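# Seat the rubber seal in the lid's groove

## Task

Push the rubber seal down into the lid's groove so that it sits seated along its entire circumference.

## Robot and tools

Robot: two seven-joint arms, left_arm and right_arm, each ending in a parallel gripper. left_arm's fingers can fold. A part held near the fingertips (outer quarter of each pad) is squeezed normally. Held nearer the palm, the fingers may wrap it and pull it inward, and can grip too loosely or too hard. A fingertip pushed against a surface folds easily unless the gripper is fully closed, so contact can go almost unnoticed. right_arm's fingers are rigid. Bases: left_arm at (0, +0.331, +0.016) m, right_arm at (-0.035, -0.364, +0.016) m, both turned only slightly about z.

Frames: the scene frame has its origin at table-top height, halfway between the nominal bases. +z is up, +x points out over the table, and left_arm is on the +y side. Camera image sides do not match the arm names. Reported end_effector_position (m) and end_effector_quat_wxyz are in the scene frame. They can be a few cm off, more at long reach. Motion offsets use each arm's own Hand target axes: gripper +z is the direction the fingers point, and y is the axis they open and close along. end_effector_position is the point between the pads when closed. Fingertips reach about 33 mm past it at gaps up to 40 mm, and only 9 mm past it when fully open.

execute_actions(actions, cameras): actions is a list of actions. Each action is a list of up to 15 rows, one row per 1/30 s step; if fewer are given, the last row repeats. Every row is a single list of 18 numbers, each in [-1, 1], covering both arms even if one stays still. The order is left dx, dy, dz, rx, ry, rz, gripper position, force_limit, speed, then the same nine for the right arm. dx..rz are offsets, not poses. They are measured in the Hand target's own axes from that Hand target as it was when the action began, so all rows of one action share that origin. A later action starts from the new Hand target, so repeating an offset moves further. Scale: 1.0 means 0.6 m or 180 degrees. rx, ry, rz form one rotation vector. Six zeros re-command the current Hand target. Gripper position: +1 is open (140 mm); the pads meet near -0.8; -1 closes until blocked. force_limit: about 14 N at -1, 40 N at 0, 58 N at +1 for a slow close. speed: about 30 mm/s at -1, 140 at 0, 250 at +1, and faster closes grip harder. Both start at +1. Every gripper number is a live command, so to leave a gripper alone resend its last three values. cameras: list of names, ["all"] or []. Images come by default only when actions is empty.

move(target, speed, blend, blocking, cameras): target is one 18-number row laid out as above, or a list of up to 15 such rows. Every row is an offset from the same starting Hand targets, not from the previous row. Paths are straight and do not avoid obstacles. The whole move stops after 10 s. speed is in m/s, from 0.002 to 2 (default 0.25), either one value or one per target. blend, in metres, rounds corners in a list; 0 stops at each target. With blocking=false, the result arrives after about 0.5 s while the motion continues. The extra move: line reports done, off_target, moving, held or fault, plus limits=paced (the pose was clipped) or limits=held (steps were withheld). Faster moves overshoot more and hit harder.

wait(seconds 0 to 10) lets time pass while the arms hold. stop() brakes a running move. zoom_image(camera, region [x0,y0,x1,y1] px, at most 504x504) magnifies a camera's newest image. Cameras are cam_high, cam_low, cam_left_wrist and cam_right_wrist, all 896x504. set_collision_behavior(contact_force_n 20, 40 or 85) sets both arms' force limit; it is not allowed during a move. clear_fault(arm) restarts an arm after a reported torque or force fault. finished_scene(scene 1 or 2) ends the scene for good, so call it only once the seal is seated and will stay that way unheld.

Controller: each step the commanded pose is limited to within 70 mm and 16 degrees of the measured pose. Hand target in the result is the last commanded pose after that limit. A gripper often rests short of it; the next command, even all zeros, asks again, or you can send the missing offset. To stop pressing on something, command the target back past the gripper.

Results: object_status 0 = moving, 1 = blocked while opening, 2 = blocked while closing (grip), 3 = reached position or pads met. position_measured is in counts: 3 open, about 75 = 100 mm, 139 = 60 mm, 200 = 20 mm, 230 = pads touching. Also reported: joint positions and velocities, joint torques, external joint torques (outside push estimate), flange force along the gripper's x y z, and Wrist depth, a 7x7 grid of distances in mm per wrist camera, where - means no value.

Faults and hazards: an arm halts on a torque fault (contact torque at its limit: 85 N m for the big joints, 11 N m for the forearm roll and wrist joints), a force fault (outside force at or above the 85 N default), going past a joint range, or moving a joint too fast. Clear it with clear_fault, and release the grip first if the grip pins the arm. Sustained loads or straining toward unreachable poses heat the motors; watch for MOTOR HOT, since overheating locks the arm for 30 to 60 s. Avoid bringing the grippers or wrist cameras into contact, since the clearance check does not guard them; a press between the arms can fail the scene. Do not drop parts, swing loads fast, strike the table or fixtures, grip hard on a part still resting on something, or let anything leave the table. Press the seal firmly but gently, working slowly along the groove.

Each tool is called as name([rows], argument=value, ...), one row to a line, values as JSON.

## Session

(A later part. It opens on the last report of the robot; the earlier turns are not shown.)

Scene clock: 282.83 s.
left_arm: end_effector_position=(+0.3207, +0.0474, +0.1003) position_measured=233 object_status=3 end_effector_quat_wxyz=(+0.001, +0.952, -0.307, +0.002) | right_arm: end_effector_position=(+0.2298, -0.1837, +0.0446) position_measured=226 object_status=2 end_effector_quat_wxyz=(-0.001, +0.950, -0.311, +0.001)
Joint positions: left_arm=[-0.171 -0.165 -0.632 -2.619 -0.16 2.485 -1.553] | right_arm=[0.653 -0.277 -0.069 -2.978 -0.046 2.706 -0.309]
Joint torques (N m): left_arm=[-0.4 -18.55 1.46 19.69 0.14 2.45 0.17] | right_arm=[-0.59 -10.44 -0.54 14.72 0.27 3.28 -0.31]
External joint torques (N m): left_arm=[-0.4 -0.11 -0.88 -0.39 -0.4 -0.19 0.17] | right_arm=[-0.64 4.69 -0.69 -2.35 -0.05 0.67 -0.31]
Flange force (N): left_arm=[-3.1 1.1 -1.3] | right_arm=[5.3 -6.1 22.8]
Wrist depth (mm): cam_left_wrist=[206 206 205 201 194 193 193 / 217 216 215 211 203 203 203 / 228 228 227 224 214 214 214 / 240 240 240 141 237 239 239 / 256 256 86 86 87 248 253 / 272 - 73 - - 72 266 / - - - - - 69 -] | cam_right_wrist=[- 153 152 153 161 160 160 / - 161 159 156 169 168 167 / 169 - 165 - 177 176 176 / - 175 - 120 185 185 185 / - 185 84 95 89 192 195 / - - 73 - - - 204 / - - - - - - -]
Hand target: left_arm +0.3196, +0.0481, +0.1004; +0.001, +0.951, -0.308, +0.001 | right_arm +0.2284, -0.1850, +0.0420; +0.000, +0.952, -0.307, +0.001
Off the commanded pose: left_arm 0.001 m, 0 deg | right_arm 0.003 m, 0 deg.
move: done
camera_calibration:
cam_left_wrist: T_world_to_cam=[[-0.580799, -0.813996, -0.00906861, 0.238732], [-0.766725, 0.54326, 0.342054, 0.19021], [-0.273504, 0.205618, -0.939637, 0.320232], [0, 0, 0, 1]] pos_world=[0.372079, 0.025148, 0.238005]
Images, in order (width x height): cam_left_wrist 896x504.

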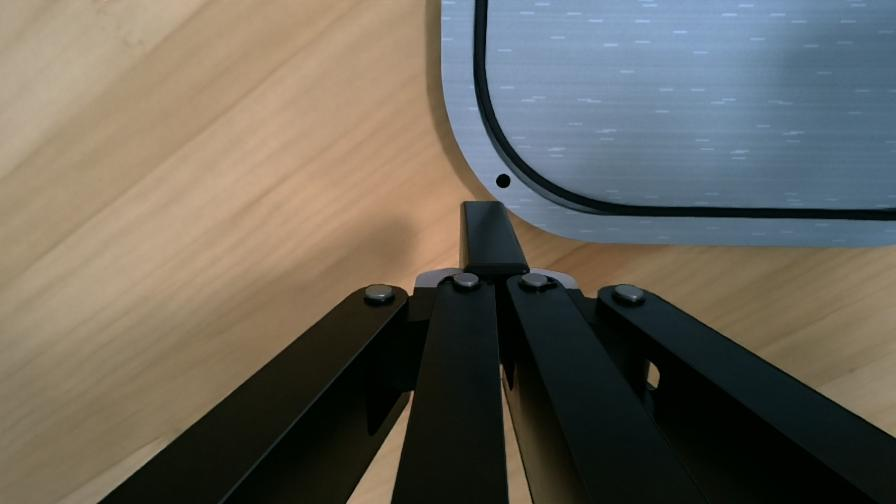

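move([
  [0.1283,-0.0007,0.064,0,0,0,-1,-0.3,0,0,0,0,0,0,0,-1,-0.3,-1],
  [0.1283,-0.0007,0.0832,0,0,0,-1,-0.3,0,0,0,0,0,0,0,-1,-0.3,-1],
  [0.1283,-0.0007,0.064,0,0,0,-1,-0.3,0,0,0,0,0,0,0,-1,-0.3,-1],
  [0.0982,0.001,0.064,0,0,0,-1,-0.3,0,0,0,0,0,0,0,-1,-0.3,-1],
  [0.0982,0.001,0.0832,0,0,0,-1,-0.3,0,0,0,0,0,0,0,-1,-0.3,-1],
], speed=[0.12,0.03,0.05,0.05,0.03], blend=[0,0,0.003,0.003,0], cameras=["cam_left_wrist"])

Scene clock: 309.50 s.
left_arm: end_effector_position=(+0.3661, +0.0137, +0.0539) position_measured=233 object_status=3 end_effector_quat_wxyz=(-0.002, +0.951, -0.310, -0.001) | right_arm: end_effector_position=(+0.2298, -0.1837, +0.0446) position_measured=226 object_status=2 end_effector_quat_wxyz=(-0.001, +0.950, -0.311, +0.001)
Joint positions: left_arm=[-0.178 0.151 -0.587 -2.447 0.159 2.564 -1.769] | right_arm=[0.653 -0.277 -0.069 -2.978 -0.046 2.706 -0.309]
Joint velocities: left_arm=[-0.001 0 -0.001 -0.002 0.005 0 -0.004] | right_arm=[within noise]
Joint torques (N m): left_arm=[0.67 -20.78 -1.64 17.87 1.27 4.32 -0.25] | right_arm=[-0.59 -10.45 -0.54 14.82 0.26 3.28 -0.31]
External joint torques (N m): left_arm=[0.57 6.6 0.57 -1.33 0.79 1.69 -0.25] | right_arm=[-0.61 4.68 -0.66 -2.23 -0.06 0.67 -0.31]
Flange force (N): left_arm=[13.9 1.3 25.8] | right_arm=[5.3 -6.4 22.7]
Wrist depth (mm): cam_left_wrist=[163 163 162 158 150 149 149 / 172 171 171 166 158 157 157 / 181 181 180 169 166 166 165 / 192 191 190 173 174 176 175 / 204 204 86 86 87 182 185 / 218 - 73 - - 72 193 / - - - - - 69 -] | cam_right_wrist=[- - 150 153 161 160 160 / - - - - 169 168 167 / 169 - - 164 177 176 176 / - - 174 116 185 185 185 / - - 84 95 89 192 195 / - - 73 - - - 203 / - - - - - - -]
Hand target: left_arm +0.3671, +0.0130, +0.0506; +0.001, +0.951, -0.308, +0.001 | right_arm +0.2284, -0.1850, +0.0420; +0.000, +0.952, -0.307, +0.001
Off the commanded pose: left_arm 0.003 m, 0 deg | right_arm 0.003 m, 0 deg.
move: done
camera_calibration:
cam_left_wrist: T_world_to_cam=[[-0.586474, -0.80986, -0.013225, 0.239397], [-0.761765, 0.54595, 0.348789, 0.256955], [-0.27525, 0.21463, -0.937108, 0.296287], [0, 0, 0, 1]] pos_world=[0.417692, -0.0099987, 0.191196]
Images, in order (width x height): cam_left_wrist 896x504.

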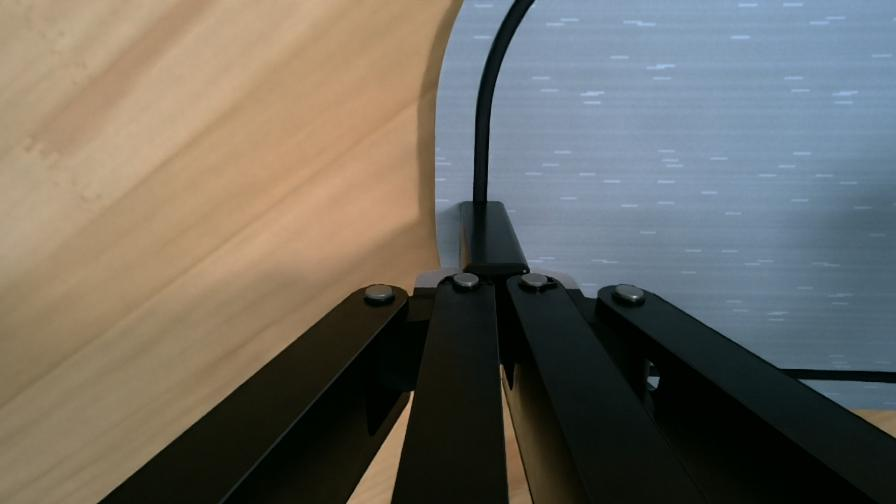

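move([
  [0,0,-0.0192,0,0,0,-1,-0.3,0,0,0,0,0,0,0,-1,-0.3,-1],
  [-0.0289,0.0057,-0.0192,0,0,0,-1,-0.3,0,0,0,0,0,0,0,-1,-0.3,-1],
  [-0.0289,0.0057,0,0,0,0,-1,-0.3,0,0,0,0,0,0,0,-1,-0.3,-1],
  [-0.0289,0.0057,-0.0192,0,0,0,-1,-0.3,0,0,0,0,0,0,0,-1,-0.3,-1],
  [-0.0667,0.0257,-0.0192,0,0,0,-1,-0.3,0,0,0,0,0,0,0,-1,-0.3,-1],
  [-0.0667,0.0257,0,0,0,0,-1,-0.3,0,0,0,0,0,0,0,-1,-0.3,-1],
], speed=[0.05,0.05,0.03,0.05,0.05,0.03], blend=[0.003,0.003,0,0.003,0.003,0], cameras=["cam_left_wrist"])

zoom_image(camera="cam_left_wrist", region=[400, 0, 580, 200])

Scene clock: 317.67 s.
left_arm: end_effector_position=(+0.3243, +0.0246, +0.0531) position_measured=233 object_status=3 end_effector_quat_wxyz=(-0.002, +0.950, -0.311, -0.001) | right_arm: end_effector_position=(+0.2298, -0.1837, +0.0446) position_measured=226 object_status=2 end_effector_quat_wxyz=(-0.001, +0.950, -0.311, +0.001)
Joint positions: left_arm=[-0.177 0.045 -0.638 -2.575 0.058 2.607 -1.738] | right_arm=[0.653 -0.277 -0.069 -2.978 -0.046 2.706 -0.309]
Joint velocities: left_arm=[-0.001 0.001 -0.001 -0.001 0.001 0 -0.005] | right_arm=[within noise]
Joint torques (N m): left_arm=[1.21 -17.79 -0.21 17.42 1.41 4.07 -0.08] | right_arm=[-0.63 -10.53 -0.62 14.75 0.27 3.27 -0.32]
External joint torques (N m): left_arm=[1.19 5.15 0.45 -1.07 0.96 1.47 -0.08] | right_arm=[-0.61 4.6 -0.7 -2.34 -0.05 0.65 -0.32]
Flange force (N): left_arm=[14.2 0.4 25.3] | right_arm=[5.2 -5.9 22.3]
Wrist depth (mm): cam_left_wrist=[163 163 162 150 150 150 149 / 172 171 171 158 158 157 157 / 181 180 180 167 167 166 166 / 192 192 191 173 175 176 175 / 204 203 86 86 87 182 199 / 218 - 73 - - 72 210 / - - - - - 69 -] | cam_right_wrist=[- - - 151 161 160 160 / 160 - 160 - 169 168 167 / - 168 168 165 177 176 176 / 180 - 177 121 184 185 185 / 187 - 85 95 89 192 194 / - - 73 - - - 203 / - - - - - - -]
Hand target: left_arm +0.3256, +0.0239, +0.0505; +0.001, +0.951, -0.308, +0.001 | right_arm +0.2284, -0.1850, +0.0420; +0.000, +0.952, -0.307, +0.001
Off the commanded pose: left_arm 0.003 m, 0 deg | right_arm 0.003 m, 0 deg.
move: done
camera_calibration:
cam_left_wrist: T_world_to_cam=[[-0.587329, -0.809246, -0.0128308, 0.223944], [-0.760992, 0.546772, 0.349187, 0.219078], [-0.275563, 0.214852, -0.936965, 0.281782], [0, 0, 0, 1]] pos_world=[0.375895, 0.00089885, 0.190394]
Images, in order (width x height): cam_left_wrist 896x504.

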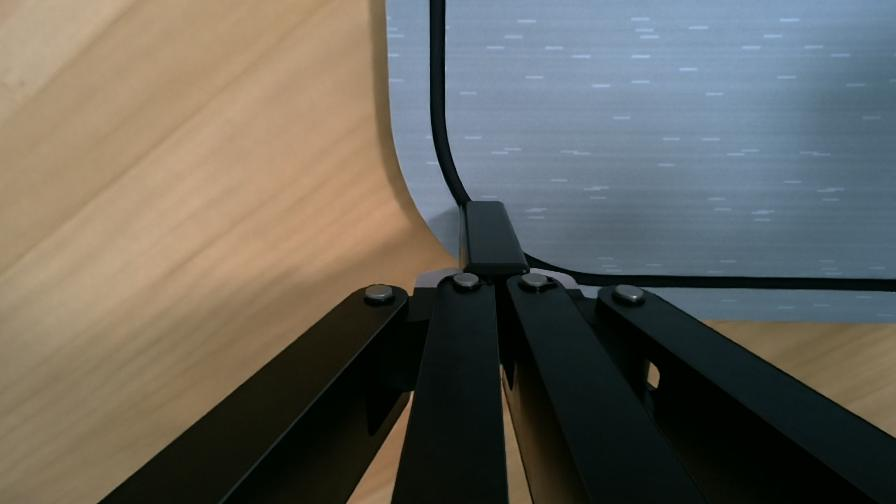

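Scaled by 2.520.

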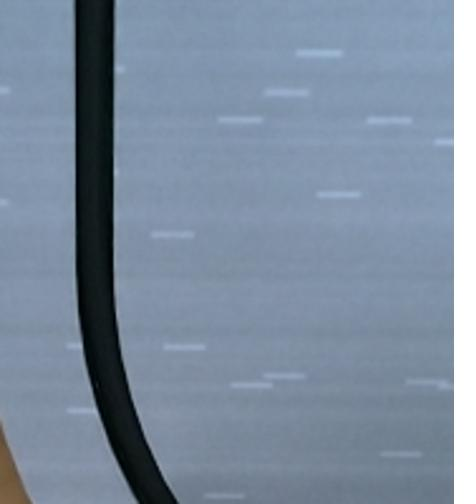

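move([
  [0,0,-0.0192,0,0,0,-1,-0.3,0,0,0,0,0,0,0,-1,-0.3,-1],
  [-0.0158,0.0221,-0.0192,0,0,0,-1,-0.3,0,0,0,0,0,0,0,-1,-0.3,-1],
  [-0.0158,0.0221,0,0,0,0,-1,-0.3,0,0,0,0,0,0,0,-1,-0.3,-1],
  [-0.0158,0.0221,-0.0192,0,0,0,-1,-0.3,0,0,0,0,0,0,0,-1,-0.3,-1],
  [-0.0287,0.05,-0.0192,0,0,0,-1,-0.3,0,0,0,0,0,0,0,-1,-0.3,-1],
  [-0.0287,0.05,0,0,0,0,-1,-0.3,0,0,0,0,0,0,0,-1,-0.3,-1],
], speed=[0.05,0.05,0.03,0.05,0.05,0.03], blend=[0.003,0.003,0,0.003,0.003,0], cameras=["cam_left_wrist"])

zoom_image(camera="cam_left_wrist", region=[350, 50, 550, 250])

Scene clock: 330.10 s.
left_arm: end_effector_position=(+0.2926, +0.0099, +0.0528) position_measured=233 object_status=3 end_effector_quat_wxyz=(-0.001, +0.950, -0.311, +0.000) | right_arm: end_effector_position=(+0.2298, -0.1837, +0.0446) position_measured=226 object_status=2 end_effector_quat_wxyz=(-0.001, +0.950, -0.311, +0.001)
Joint positions: left_arm=[-0.212 0.01 -0.682 -2.615 0.017 2.621 -1.782] | right_arm=[0.653 -0.277 -0.069 -2.978 -0.046 2.706 -0.309]
Joint velocities: left_arm=[0 -0.001 0 0 0.001 0 -0.008] | right_arm=[within noise]
Joint torques (N m): left_arm=[1.53 -16.58 0.42 16.8 1.46 3.76 -0.22] | right_arm=[-0.6 -10.42 -0.61 14.75 0.27 3.29 -0.33]
External joint torques (N m): left_arm=[1.56 4.68 0.61 -1.59 1.02 1.14 -0.22] | right_arm=[-0.65 4.71 -0.75 -2.28 -0.05 0.69 -0.33]
Flange force (N): left_arm=[14.0 0.9 26.0] | right_arm=[5.5 -6.3 23.0]
Wrist depth (mm): cam_left_wrist=[163 163 154 152 150 150 149 / 172 171 162 158 158 157 157 / 182 180 180 167 166 166 166 / 192 191 191 141 173 176 175 / 204 202 86 86 87 195 199 / 218 - 73 - - 72 209 / - - - - - 69 -] | cam_right_wrist=[- 153 153 152 161 160 160 / - - - 160 169 168 167 / 170 - - 165 177 176 176 / - - - 121 185 185 185 / - - 84 95 89 191 195 / - - 73 - - - 203 / - - - - - - -]
Hand target: left_arm +0.2941, +0.0097, +0.0505; +0.001, +0.951, -0.308, +0.001 | right_arm +0.2284, -0.1850, +0.0420; +0.000, +0.952, -0.307, +0.001
Off the commanded pose: left_arm 0.003 m, 0 deg | right_arm 0.003 m, 0 deg.
move: done
camera_calibration:
cam_left_wrist: T_world_to_cam=[[-0.588115, -0.808685, -0.0121763, 0.193661], [-0.760713, 0.547989, 0.347885, 0.203206], [-0.274657, 0.213859, -0.937458, 0.275672], [0, 0, 0, 1]] pos_world=[0.344192, -0.0136986, 0.190096]
Images, in order (width x height): cam_left_wrist 896x504.

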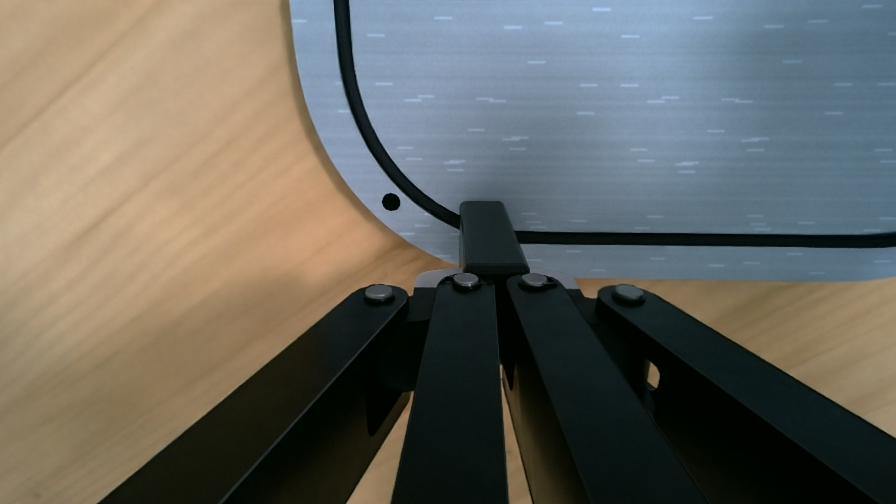

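Scaled by 2.520.

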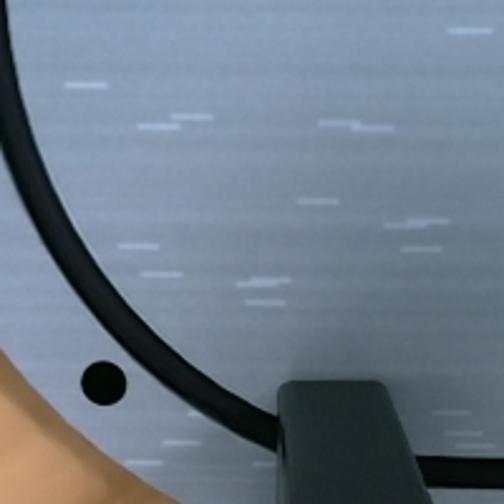

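move([
  [0,0,-0.0172,0,0,0,-1,-0.3,0,0,0,0,0,0,0,-1,-0.3,-1],
  [-0.004,0.0255,-0.0172,0,0,0,-1,-0.3,0,0,0,0,0,0,0,-1,-0.3,-1],
  [-0.004,0.0255,0,0,0,0,-1,-0.3,0,0,0,0,0,0,0,-1,-0.3,-1],
  [-0.004,0.0255,-0.0172,0,0,0,-1,-0.3,0,0,0,0,0,0,0,-1,-0.3,-1],
  [-0.0081,0.0511,-0.0172,0,0,0,-1,-0.3,0,0,0,0,0,0,0,-1,-0.3,-1],
  [-0.0081,0.0511,0,0,0,0,-1,-0.3,0,0,0,0,0,0,0,-1,-0.3,-1],
], speed=[0.05,0.05,0.03,0.05,0.05,0.03], blend=[0.003,0.003,0,0.003,0.003,0])

move([
  [0,0,-0.0172,0,0,0,-1,-0.3,0,0,0,0,0,0,0,-1,-0.3,-1],
  [-0.001,0.0255,-0.0172,0,0,0,-1,-0.3,0,0,0,0,0,0,0,-1,-0.3,-1],
  [-0.001,0.0255,0,0,0,0,-1,-0.3,0,0,0,0,0,0,0,-1,-0.3,-1],
  [-0.001,0.0255,-0.0172,0,0,0,-1,-0.3,0,0,0,0,0,0,0,-1,-0.3,-1],
  [-0.001,0.0511,-0.0172,0,0,0,-1,-0.3,0,0,0,0,0,0,0,-1,-0.3,-1],
  [-0.001,0.0511,0,0,0,0,-1,-0.3,0,0,0,0,0,0,0,-1,-0.3,-1],
], speed=[0.05,0.05,0.03,0.05,0.05,0.03], blend=[0.003,0.003,0,0.003,0.003,0], cameras=["cam_left_wrist","cam_high"])

zoom_image(camera="cam_left_wrist", region=[250, 50, 550, 300])

zoom_image(camera="cam_high", region=[370, 180, 550, 310])

Scene clock: 344.73 s.
left_arm: end_effector_position=(+0.2720, -0.0123, +0.0528) position_measured=233 object_status=3 end_effector_quat_wxyz=(-0.001, +0.951, -0.310, +0.001) | right_arm: end_effector_position=(+0.2298, -0.1837, +0.0446) position_measured=226 object_status=2 end_effector_quat_wxyz=(-0.001, +0.950, -0.311, +0.001)
Joint positions: left_arm=[-0.244 0.019 -0.717 -2.607 0.03 2.623 -1.862] | right_arm=[0.653 -0.277 -0.069 -2.978 -0.046 2.706 -0.309]
Joint velocities: left_arm=[0 -0.001 0 0.001 0 0.001 -0.004] | right_arm=[within noise]
Joint torques (N m): left_arm=[1.03 -16.52 -0.31 16.78 1.35 3.2 -0.23] | right_arm=[-0.65 -10.49 -0.63 14.7 0.26 3.26 -0.31]
External joint torques (N m): left_arm=[1.12 4.43 0.1 -1.6 0.89 0.57 -0.23] | right_arm=[-0.64 4.66 -0.72 -2.36 -0.06 0.65 -0.31]
Flange force (N): left_arm=[12.9 2.8 23.3] | right_arm=[5.3 -5.9 22.6]
Wrist depth (mm): cam_left_wrist=[164 162 152 151 150 150 149 / 173 172 159 159 158 157 157 / 181 181 168 167 166 166 165 / 192 192 191 141 175 176 175 / 204 203 86 86 87 195 199 / 217 - 73 - - 72 209 / - - - - - 69 -] | cam_right_wrist=[155 - 150 153 161 160 160 / - - - 159 169 168 167 / - - 169 165 177 176 176 / - 180 176 126 185 185 185 / - - 84 95 89 192 195 / 185 - 73 - - - 203 / - - - - - - -]
Hand target: left_arm +0.2722, -0.0123, +0.0506; +0.001, +0.951, -0.308, +0.001 | right_arm +0.2284, -0.1850, +0.0420; +0.000, +0.952, -0.307, +0.001
Off the commanded pose: left_arm 0.002 m, 0 deg | right_arm 0.003 m, 0 deg.
move: done

Scene clock: 347.63 s.
left_arm: end_effector_position=(+0.2540, -0.0363, +0.0529) position_measured=233 object_status=3 end_effector_quat_wxyz=(-0.001, +0.951, -0.310, +0.001) | right_arm: end_effector_position=(+0.2298, -0.1837, +0.0446) position_measured=226 object_status=2 end_effector_quat_wxyz=(-0.001, +0.950, -0.311, +0.001)
Joint positions: left_arm=[-0.276 0.048 -0.746 -2.579 0.071 2.614 -1.958] | right_arm=[0.653 -0.277 -0.069 -2.978 -0.046 2.706 -0.309]
Joint velocities: left_arm=[-0.001 0.001 0.001 0.001 0 -0.001 -0.007] | right_arm=[within noise]
Joint torques (N m): left_arm=[0.34 -16.57 -0.89 17.06 1.22 3.2 -0.08] | right_arm=[-0.55 -10.5 -0.58 14.77 0.28 3.27 -0.3]
External joint torques (N m): left_arm=[0.34 4.64 -0.05 -1.45 0.77 0.58 -0.08] | right_arm=[-0.54 4.67 -0.67 -2.27 -0.04 0.66 -0.3]
Flange force (N): left_arm=[12.4 4.5 22.6] | right_arm=[5.1 -6.4 22.6]
Wrist depth (mm): cam_left_wrist=[164 152 152 151 150 149 149 / 173 159 159 159 158 157 157 / 182 173 168 167 166 166 165 / 193 192 191 172 174 175 188 / 205 203 86 86 87 195 198 / 218 - 73 - - 72 208 / - - - - - 69 -] | cam_right_wrist=[- 154 - 151 161 161 160 / - - - - 169 168 167 / - - 167 165 177 176 176 / 178 180 - 114 184 185 185 / - - 84 95 89 192 195 / - - 73 - - - 203 / - - - - - - -]
Hand target: left_arm +0.2537, -0.0368, +0.0506; +0.001, +0.951, -0.308, +0.001 | right_arm +0.2284, -0.1850, +0.0420; +0.000, +0.952, -0.307, +0.001
Off the commanded pose: left_arm 0.002 m, 0 deg | right_arm 0.003 m, 0 deg.
move: done
camera_calibration:
cam_left_wrist: T_world_to_cam=[[-0.586225, -0.81005, -0.0126181, 0.133121], [-0.763133, 0.546908, 0.344267, 0.19984], [-0.271973, 0.211447, -0.938787, 0.274422], [0, 0, 0, 1]] pos_world=[0.305179, -0.0594854, 0.190505]
Images, in order (width x height): cam_high 896x504, cam_left_wrist 896x504.

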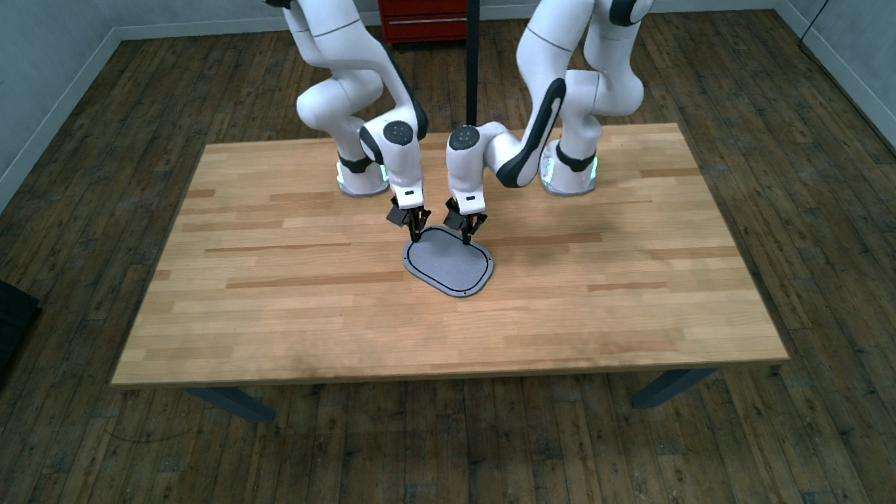

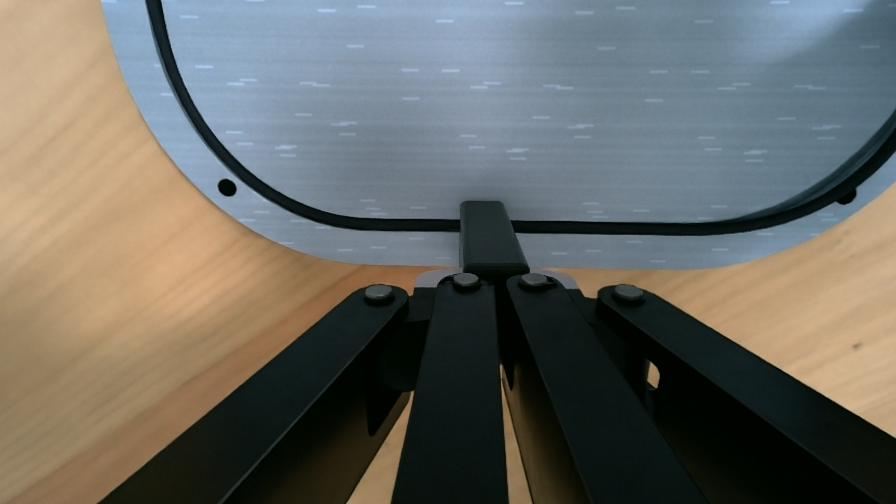

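Scaled by 1.680.

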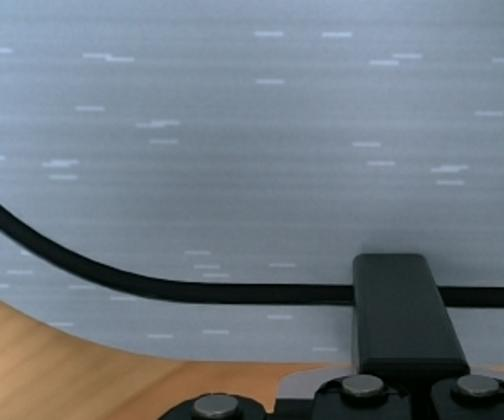

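Scaled by 2.800.

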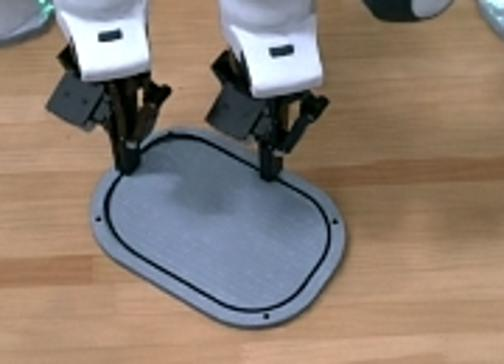

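move([
  [0,0,0,0,0,0,-1,-0.3,0,0,0,-0.018,0,0,0,-1,-0.3,-1],
  [0,0,0,0,0,0,-1,-0.3,0,0.0067,-0.001,-0.018,0,0,0,-1,-0.3,-1],
], speed=0.03, cameras=["cam_left_wrist","cam_right_wrist","cam_high"])

zoom_image(camera="cam_left_wrist", region=[600, 50, 896, 300])

zoom_image(camera="cam_right_wrist", region=[320, 0, 570, 230])

Scene clock: 355.83 s.
left_arm: end_effector_position=(+0.2540, -0.0363, +0.0529) position_measured=233 object_status=3 end_effector_quat_wxyz=(-0.001, +0.951, -0.309, +0.001) | right_arm: end_effector_position=(+0.2318, -0.1857, +0.0531) position_measured=226 object_status=2 end_effector_quat_wxyz=(-0.002, +0.950, -0.312, +0.001)
Joint positions: left_arm=[-0.276 0.048 -0.746 -2.579 0.071 2.614 -1.96] | right_arm=[0.649 -0.309 -0.077 -2.974 -0.05 2.669 -0.314]
Joint velocities: left_arm=[within noise] | right_arm=[0 0 -0.002 -0.001 -0.003 -0.002 -0.006]
Joint torques (N m): left_arm=[0.62 -16.74 -1.07 16.98 1.1 3.17 -0.11] | right_arm=[-0.31 -13.67 -0.81 17.81 0.11 2.42 -0.35]
External joint torques (N m): left_arm=[0.59 4.56 -0.25 -1.6 0.64 0.55 -0.11] | right_arm=[-0.32 0.98 -0.98 0.11 -0.24 -0.2 -0.35]
Flange force (N): left_arm=[11.1 4.0 21.5] | right_arm=[4.3 -2.2 3.1]
Wrist depth (mm): cam_left_wrist=[164 152 152 151 150 150 149 / 173 159 159 159 158 157 157 / 182 178 168 167 166 166 165 / 192 192 191 172 174 175 187 / 204 203 86 86 87 194 198 / 218 - 73 - - 72 208 / - - - - - 69 -] | cam_right_wrist=[- - 159 162 169 168 167 / - - - 165 176 176 175 / - - - - 185 184 183 / - - 183 114 193 194 193 / - - 84 95 89 201 203 / 206 - 73 - - - 212 / - - - - - - -]
Hand target: left_arm +0.2537, -0.0367, +0.0506; +0.001, +0.951, -0.308, +0.001 | right_arm +0.2320, -0.1868, +0.0528; +0.000, +0.952, -0.307, +0.001
Off the commanded pose: left_arm 0.002 m, 0 deg | right_arm 0.001 m, 1 deg.
move: done
camera_calibration:
cam_left_wrist: T_world_to_cam=[[-0.584865, -0.811032, -0.0126241, 0.132734], [-0.764033, 0.545613, 0.344327, 0.19997], [-0.272372, 0.21103, -0.938765, 0.274493], [0, 0, 0, 1]] pos_world=[0.305179, -0.0593813, 0.190505]
cam_right_wrist: T_world_to_cam=[[-0.567988, -0.822635, -0.0257085, -0.00545681], [-0.778276, 0.526675, 0.341905, 0.260009], [-0.267723, 0.214206, -0.939383, 0.297719], [0, 0, 0, 1]] pos_world=[0.278966, -0.205203, 0.190633]
Images, in order (width x height): cam_high 896x504, cam_left_wrist 896x504, cam_right_wrist 896x504.

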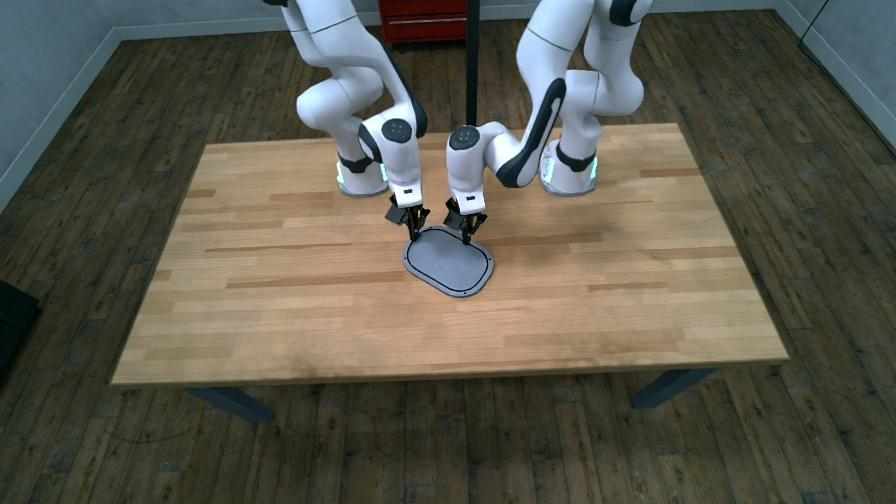

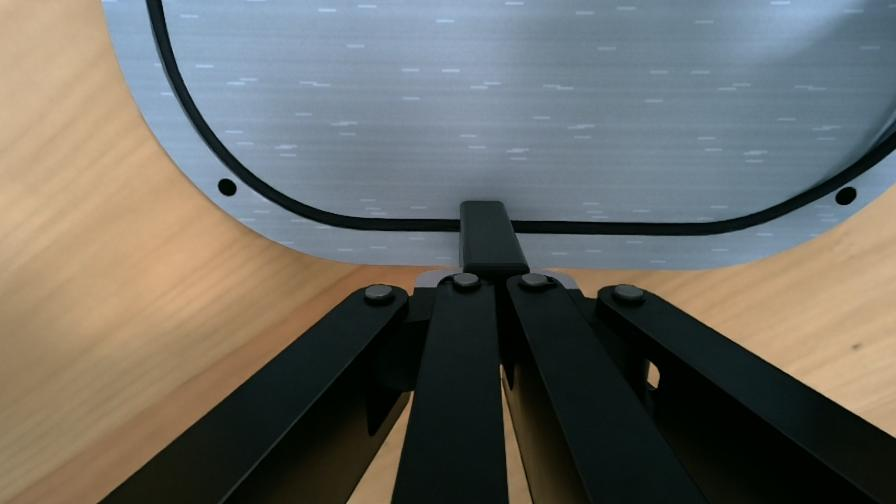

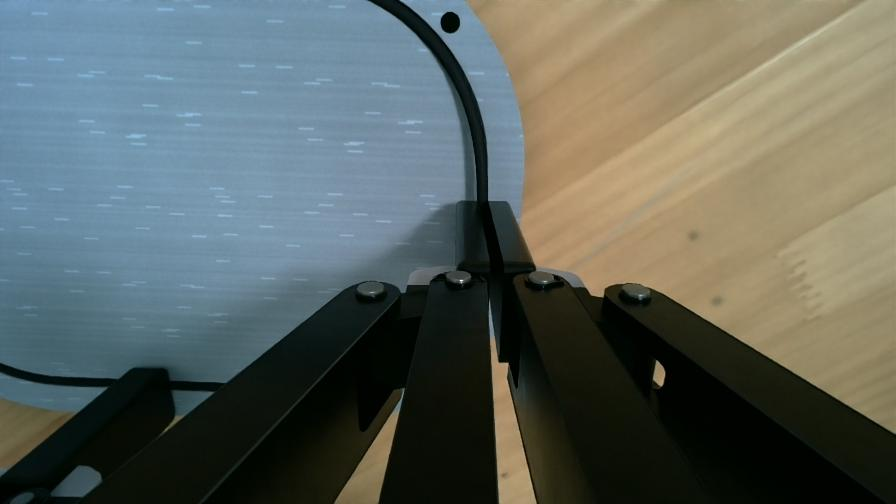

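Scaled by 1.703.

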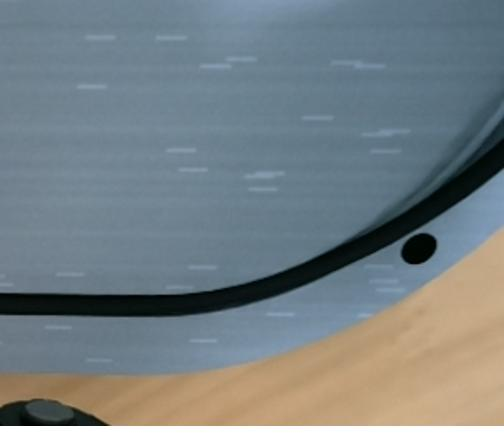

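Scaled by 2.016.

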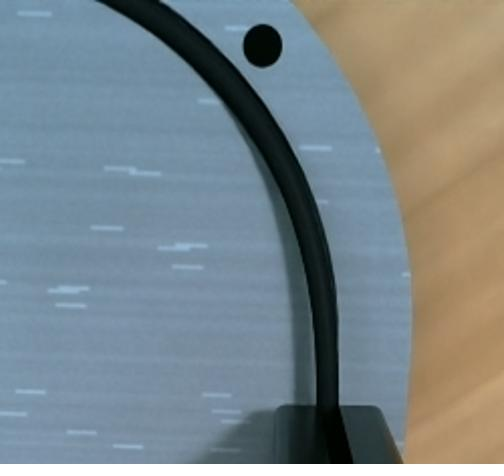

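move([
  [0,0,0,0,0,0,-1,-0.3,0,0.001,-0.0025,0,0,0,0,-1,-0.3,-1],
  [0,0,0,0,0,0,-1,-0.3,0,0.001,-0.0025,0.018,0,0,0,-1,-0.3,-1],
], speed=0.02, cameras=["cam_left_wrist","cam_right_wrist"])

zoom_image(camera="cam_left_wrist", region=[600, 50, 896, 300])

zoom_image(camera="cam_right_wrist", region=[320, 0, 570, 230])

Scene clock: 366.07 s.
left_arm: end_effector_position=(+0.2540, -0.0363, +0.0529) position_measured=233 object_status=3 end_effector_quat_wxyz=(-0.001, +0.951, -0.309, +0.001) | right_arm: end_effector_position=(+0.2331, -0.1859, +0.0446) position_measured=226 object_status=2 end_effector_quat_wxyz=(+0.001, +0.950, -0.311, +0.000)
Joint positions: left_arm=[-0.276 0.048 -0.746 -2.579 0.071 2.614 -1.96] | right_arm=[0.649 -0.268 -0.078 -2.968 -0.05 2.698 -0.317]
Joint torques (N m): left_arm=[0.6 -16.78 -1.07 16.98 1.09 3.18 -0.13] | right_arm=[-0.27 -9.06 -0.62 15.2 0.2 4.6 -0.34]
External joint torques (N m): left_arm=[0.52 4.48 -0.31 -1.48 0.64 0.58 -0.13] | right_arm=[-0.28 6.34 -0.77 -1.81 -0.13 2.01 -0.34]
Flange force (N): left_arm=[11.2 4.3 21.3] | right_arm=[7.3 -12.7 34.8]
Wrist depth (mm): cam_left_wrist=[164 152 152 151 150 149 149 / 173 159 159 158 158 157 157 / 182 178 168 167 167 166 165 / 192 192 192 172 175 176 187 / 205 203 86 86 87 194 198 / 218 - 73 - - 72 208 / - - - - - 69 -] | cam_right_wrist=[152 - - 151 161 161 160 / - 159 - - 169 168 168 / 168 - 166 - 177 177 176 / 175 - - - 185 186 185 / - - 85 95 89 192 195 / - - 73 - - - 204 / - - - - - - -]
Hand target: left_arm +0.2537, -0.0367, +0.0506; +0.001, +0.951, -0.308, +0.001 | right_arm +0.2334, -0.1860, +0.0420; +0.000, +0.952, -0.307, +0.001
Off the commanded pose: left_arm 0.002 m, 0 deg | right_arm 0.003 m, 0 deg.
move: done
camera_calibration:
cam_left_wrist: T_world_to_cam=[[-0.584865, -0.811032, -0.0126241, 0.132734], [-0.764033, 0.545613, 0.344327, 0.19997], [-0.272372, 0.21103, -0.938765, 0.274493], [0, 0, 0, 1]] pos_world=[0.305179, -0.0593813, 0.190505]
cam_right_wrist: T_world_to_cam=[[-0.566455, -0.823838, -0.0205064, -0.00593304], [-0.778113, 0.526489, 0.342563, 0.263938], [-0.27142, 0.210003, -0.939271, 0.290179], [0, 0, 0, 1]] pos_world=[0.280773, -0.204787, 0.182019]
Images, in order (width x height): cam_left_wrist 896x504, cam_right_wrist 896x504.

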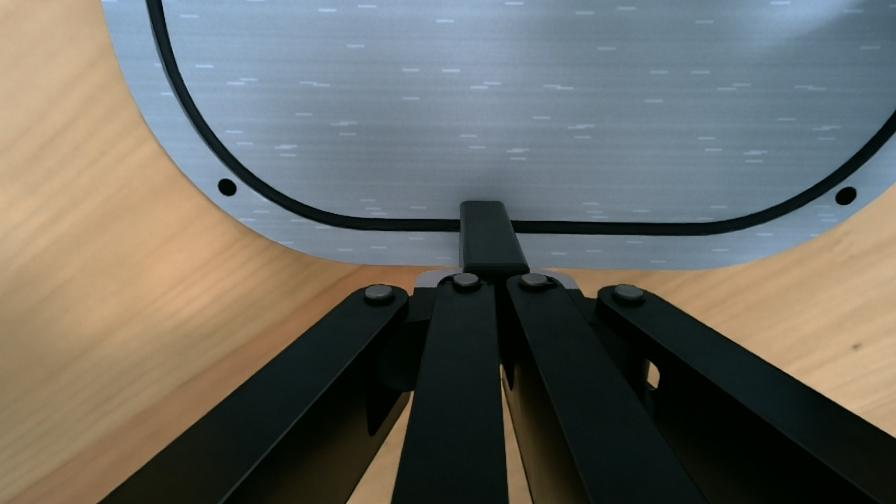

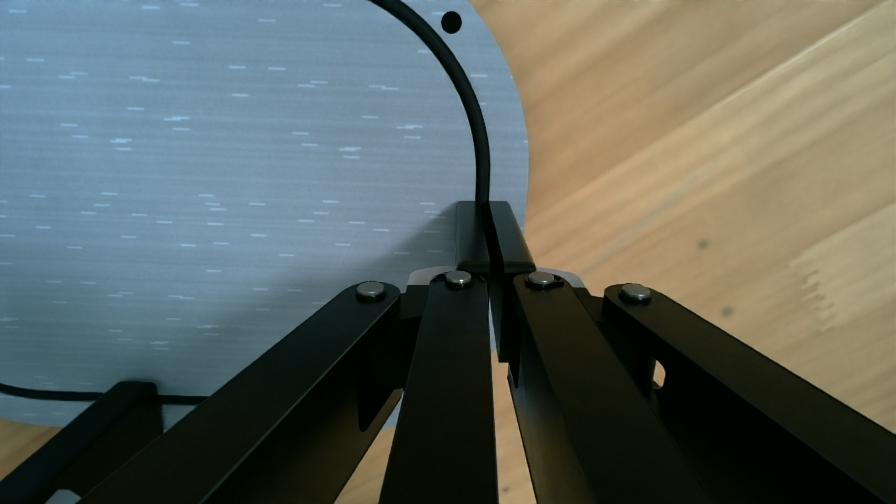

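Scaled by 1.703.

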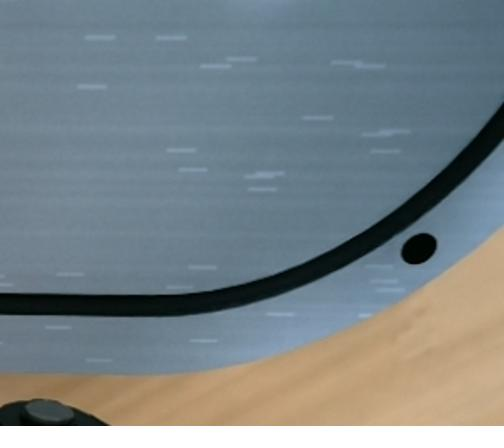

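Scaled by 2.016.

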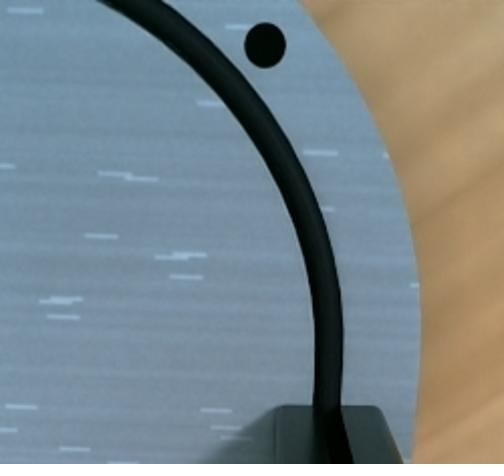

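move([
  [0,0,-0.05,0,0,0,-1,-0.3,0,0,0,-0.004,0,0,0,-1,-0.3,-1],
  [0,0,-0.08,0,0,0,-1,-0.3,0,0,0,-0.004,0,0,0,-0.6,-0.3,-1],
  [0.1,-0.15,-0.08,0,0,0,-1,-0.3,0,0,0,-0.05,0,0,0,-0.6,-0.3,-1],
  [0.1,-0.15,-0.08,0,0,0,-1,-0.3,0,-0.12,0,-0.08,0,0,0,-1,-0.3,0],
], speed=[0.05,0.05,0.1,0.12], cameras=["cam_left_wrist","cam_right_wrist","cam_high"])

zoom_image(camera="cam_right_wrist", region=[320, 0, 570, 230])

zoom_image(camera="cam_left_wrist", region=[450, 0, 896, 250])

zoom_image(camera="cam_high", region=[370, 180, 550, 310])

Scene clock: 379.60 s.
left_arm: end_effector_position=(+0.3552, +0.0003, +0.0991) position_measured=233 object_status=3 end_effector_quat_wxyz=(+0.002, +0.952, -0.306, +0.003) | right_arm: end_effector_position=(+0.1756, -0.1433, +0.0900) position_measured=233 object_status=3 end_effector_quat_wxyz=(+0.000, +0.953, -0.302, +0.002)
Joint positions: left_arm=[-0.18 0.025 -0.631 -2.439 0.022 2.465 -1.712] | right_arm=[0.753 -0.506 0.072 -3 0.053 2.497 -0.183]
Joint torques (N m): left_arm=[-0.19 -22.78 -1.58 21.17 1.04 2.32 0.21] | right_arm=[-0.33 -10.48 -1.16 19.49 0.68 2.37 0.27]
External joint torques (N m): left_arm=[-0.27 1.56 -1.26 0.49 0.48 -0.31 0.21] | right_arm=[-0.36 -0.31 -0.15 -0.63 0.23 -0.2 0.27]
Flange force (N): left_arm=[7.4 2.1 3.6] | right_arm=[-0.5 3.3 -1.5]
Wrist depth (mm): cam_left_wrist=[205 203 203 193 191 191 191 / 215 213 213 204 201 202 198 / 226 226 225 212 212 212 215 / 240 238 238 141 224 224 224 / 254 253 86 86 87 232 236 / 270 - 73 - - 72 264 / - - - - - 69 -] | cam_right_wrist=[193 192 - - 202 201 201 / - - 205 - 211 210 209 / - - 210 210 222 221 220 / 240 238 238 126 231 231 231 / 251 250 83 94 89 239 242 / 263 - 71 - - - 253 / - - - - - - -]
Hand target: left_arm +0.3550, +0.0011, +0.0986; +0.001, +0.951, -0.308, +0.001 | right_arm +0.1749, -0.1438, +0.0899; +0.000, +0.952, -0.307, +0.001
Off the commanded pose: left_arm 0.001 m, 0 deg | right_arm 0.001 m, 1 deg.
move: done
camera_calibration:
cam_left_wrist: T_world_to_cam=[[-0.579207, -0.815145, -0.00759766, 0.219735], [-0.767932, 0.542485, 0.340573, 0.243225], [-0.273495, 0.203097, -0.940187, 0.338307], [0, 0, 0, 1]] pos_world=[0.406578, -0.0215389, 0.236906]
cam_right_wrist: T_world_to_cam=[[-0.550046, -0.83479, -0.0239902, -0.00662462], [-0.789813, 0.510647, 0.339757, 0.181194], [-0.271375, 0.20583, -0.940207, 0.307744], [0, 0, 0, 1]] pos_world=[0.22298, -0.161399, 0.227623]
Images, in order (width x height): cam_high 896x504, cam_left_wrist 896x504, cam_right_wrist 896x504.

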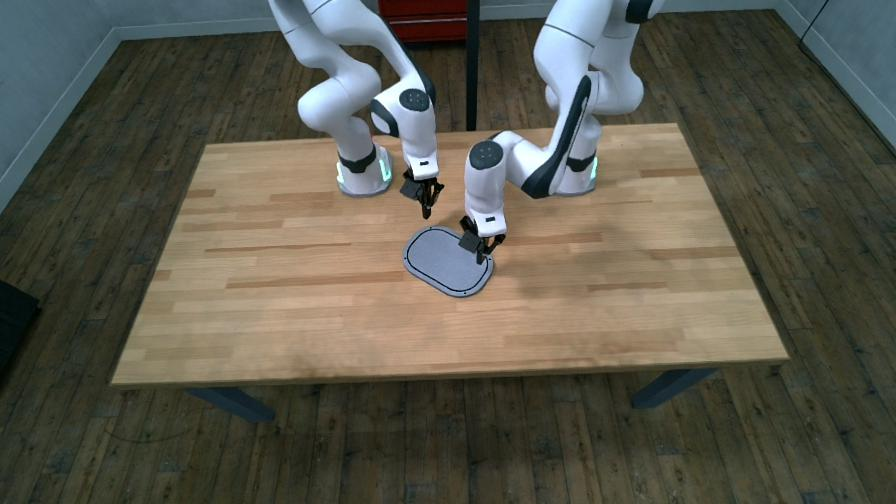

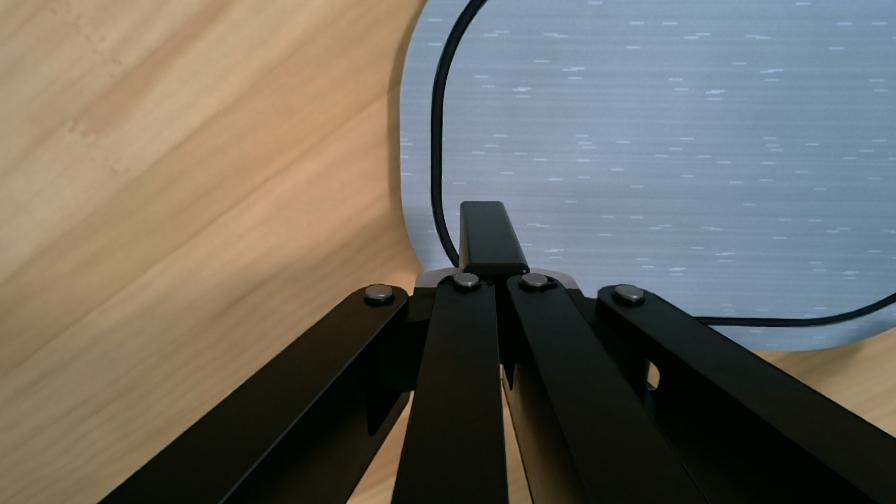

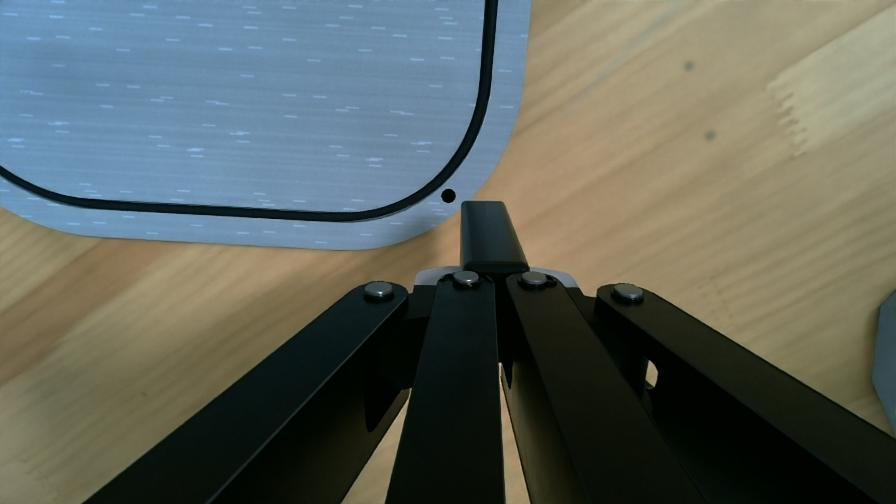

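Scaled by 2.016.

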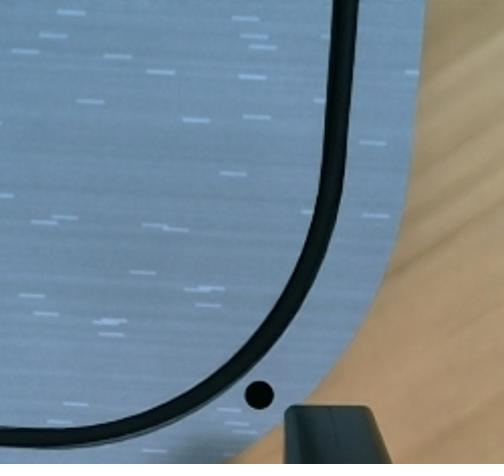

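Scaled by 1.130.

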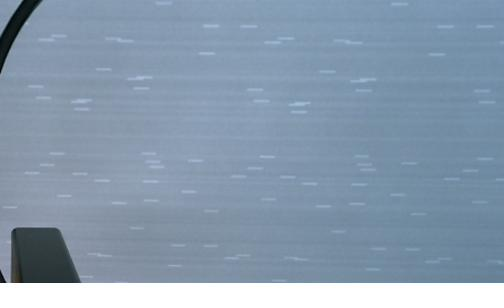

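Scaled by 2.800.

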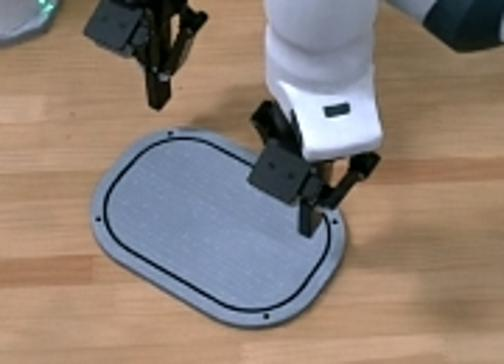

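move([
  [0.05,-0.05,-0.03,0,0,0,-1,-0.3,0,0.1196,0,0.0582,0,0,0,-1,-0.3,0],
  [0.05,-0.05,-0.03,0,0,0,-1,-0.3,0,0.1196,0,0.0802,0,0,0,-1,-0.3,0],
  [0.05,-0.05,-0.03,0,0,0,-1,-0.3,0,0.1196,0,0.0632,0,0,0,-1,-0.3,0],
  [0.05,-0.05,-0.03,0,0,0,-1,-0.3,0,0.086,0.001,0.0632,0,0,0,-1,-0.3,0],
  [0.05,-0.05,-0.03,0,0,0,-1,-0.3,0,0.086,0.001,0.0802,0,0,0,-1,-0.3,0],
  [0.05,-0.05,-0.03,0,0,0,-1,-0.3,0,0.086,0.001,0.0632,0,0,0,-1,-0.3,0],
  [0.05,-0.05,-0.03,0,0,0,-1,-0.3,0,0.0552,-0.0048,0.0632,0,0,0,-1,-0.3,0],
  [0.05,-0.05,-0.03,0,0,0,-1,-0.3,0,0.0552,-0.0048,0.0802,0,0,0,-1,-0.3,0],
], speed=[0.12,0.03,0.05,0.05,0.03,0.05,0.05,0.03], blend=[0,0,0.003,0.003,0,0.003,0.003,0], cameras=["cam_right_wrist"])

zoom_image(camera="cam_right_wrist", region=[320, 0, 570, 230])

Scene clock: 403.50 s.
left_arm: end_effector_position=(+0.3969, +0.0067, +0.1172) position_measured=233 object_status=3 end_effector_quat_wxyz=(+0.002, +0.952, -0.306, +0.003) | right_arm: end_effector_position=(+0.2036, -0.1618, +0.0448) position_measured=233 object_status=3 end_effector_quat_wxyz=(+0.002, +0.953, -0.302, +0.000)
Joint positions: left_arm=[-0.15 0.068 -0.598 -2.334 0.054 2.396 -1.67] | right_arm=[0.694 -0.297 0.01 -2.995 0.001 2.695 -0.252]
Joint velocities: left_arm=[within noise] | right_arm=[0.001 0.001 0.002 0 -0.001 -0.001 0.007]
Joint torques (N m): left_arm=[-0.21 -25.3 -2.06 22.1 1.1 2.33 0.18] | right_arm=[0.39 -7.26 0.48 15.26 0.87 4.92 0.31]
External joint torques (N m): left_arm=[-0.15 1.55 -0.92 0.53 0.5 -0.32 0.18] | right_arm=[0.37 7.2 0.77 -1.83 0.54 2.34 0.31]
Flange force (N): left_arm=[7.7 1.2 2.8] | right_arm=[1.2 -18.5 41.0]
Wrist depth (mm): cam_left_wrist=[220 220 218 218 210 210 209 / 231 231 230 227 217 218 218 / 245 243 243 237 230 229 229 / 258 257 257 141 241 241 242 / 273 273 86 85 87 251 258 / 290 - 73 - - 72 284 / - - - - - 69 -] | cam_right_wrist=[151 - 152 - 160 161 160 / - 159 - 158 169 169 168 / - - - 164 178 177 176 / - 179 - 121 185 186 185 / - 187 82 94 89 193 195 / 212 - 71 - - - 205 / - - - - - - -]
Hand target: left_arm +0.3969, +0.0079, +0.1167; +0.001, +0.951, -0.308, +0.001 | right_arm +0.2035, -0.1609, +0.0419; +0.000, +0.952, -0.307, +0.001
Off the commanded pose: left_arm 0.001 m, 0 deg | right_arm 0.003 m, 1 deg.
move: done
camera_calibration:
cam_right_wrist: T_world_to_cam=[[-0.551285, -0.834107, -0.0187189, -0.00764611], [-0.787641, 0.512913, 0.341383, 0.227916], [-0.275148, 0.202943, -0.939738, 0.27695], [0, 0, 0, 1]] pos_world=[0.251503, -0.179484, 0.182311]
Images, in order (width x height): cam_right_wrist 896x504.

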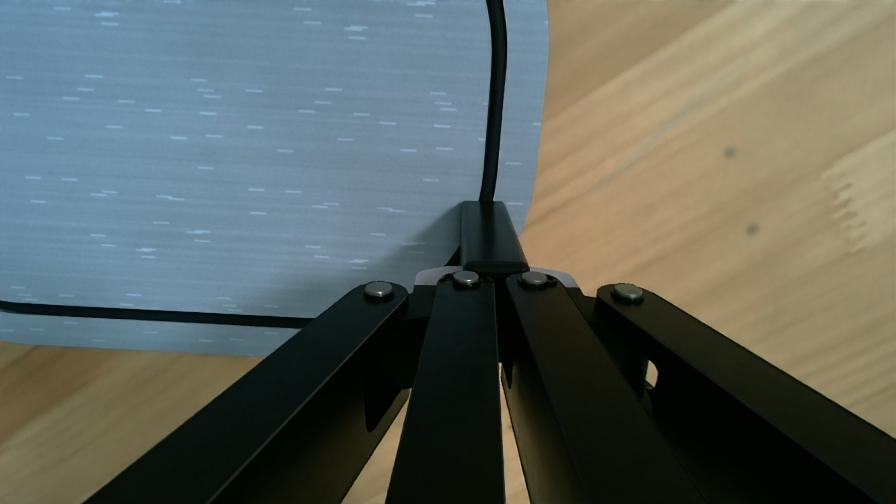

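Scaled by 2.016.

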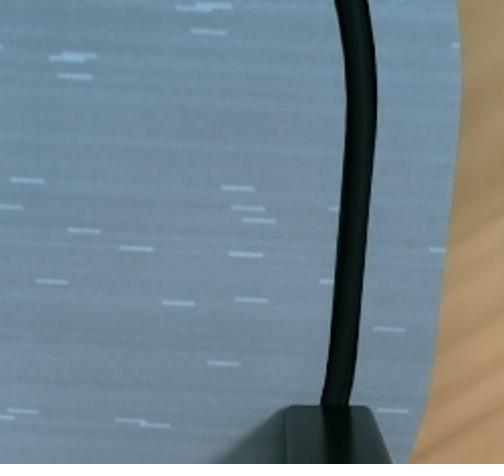

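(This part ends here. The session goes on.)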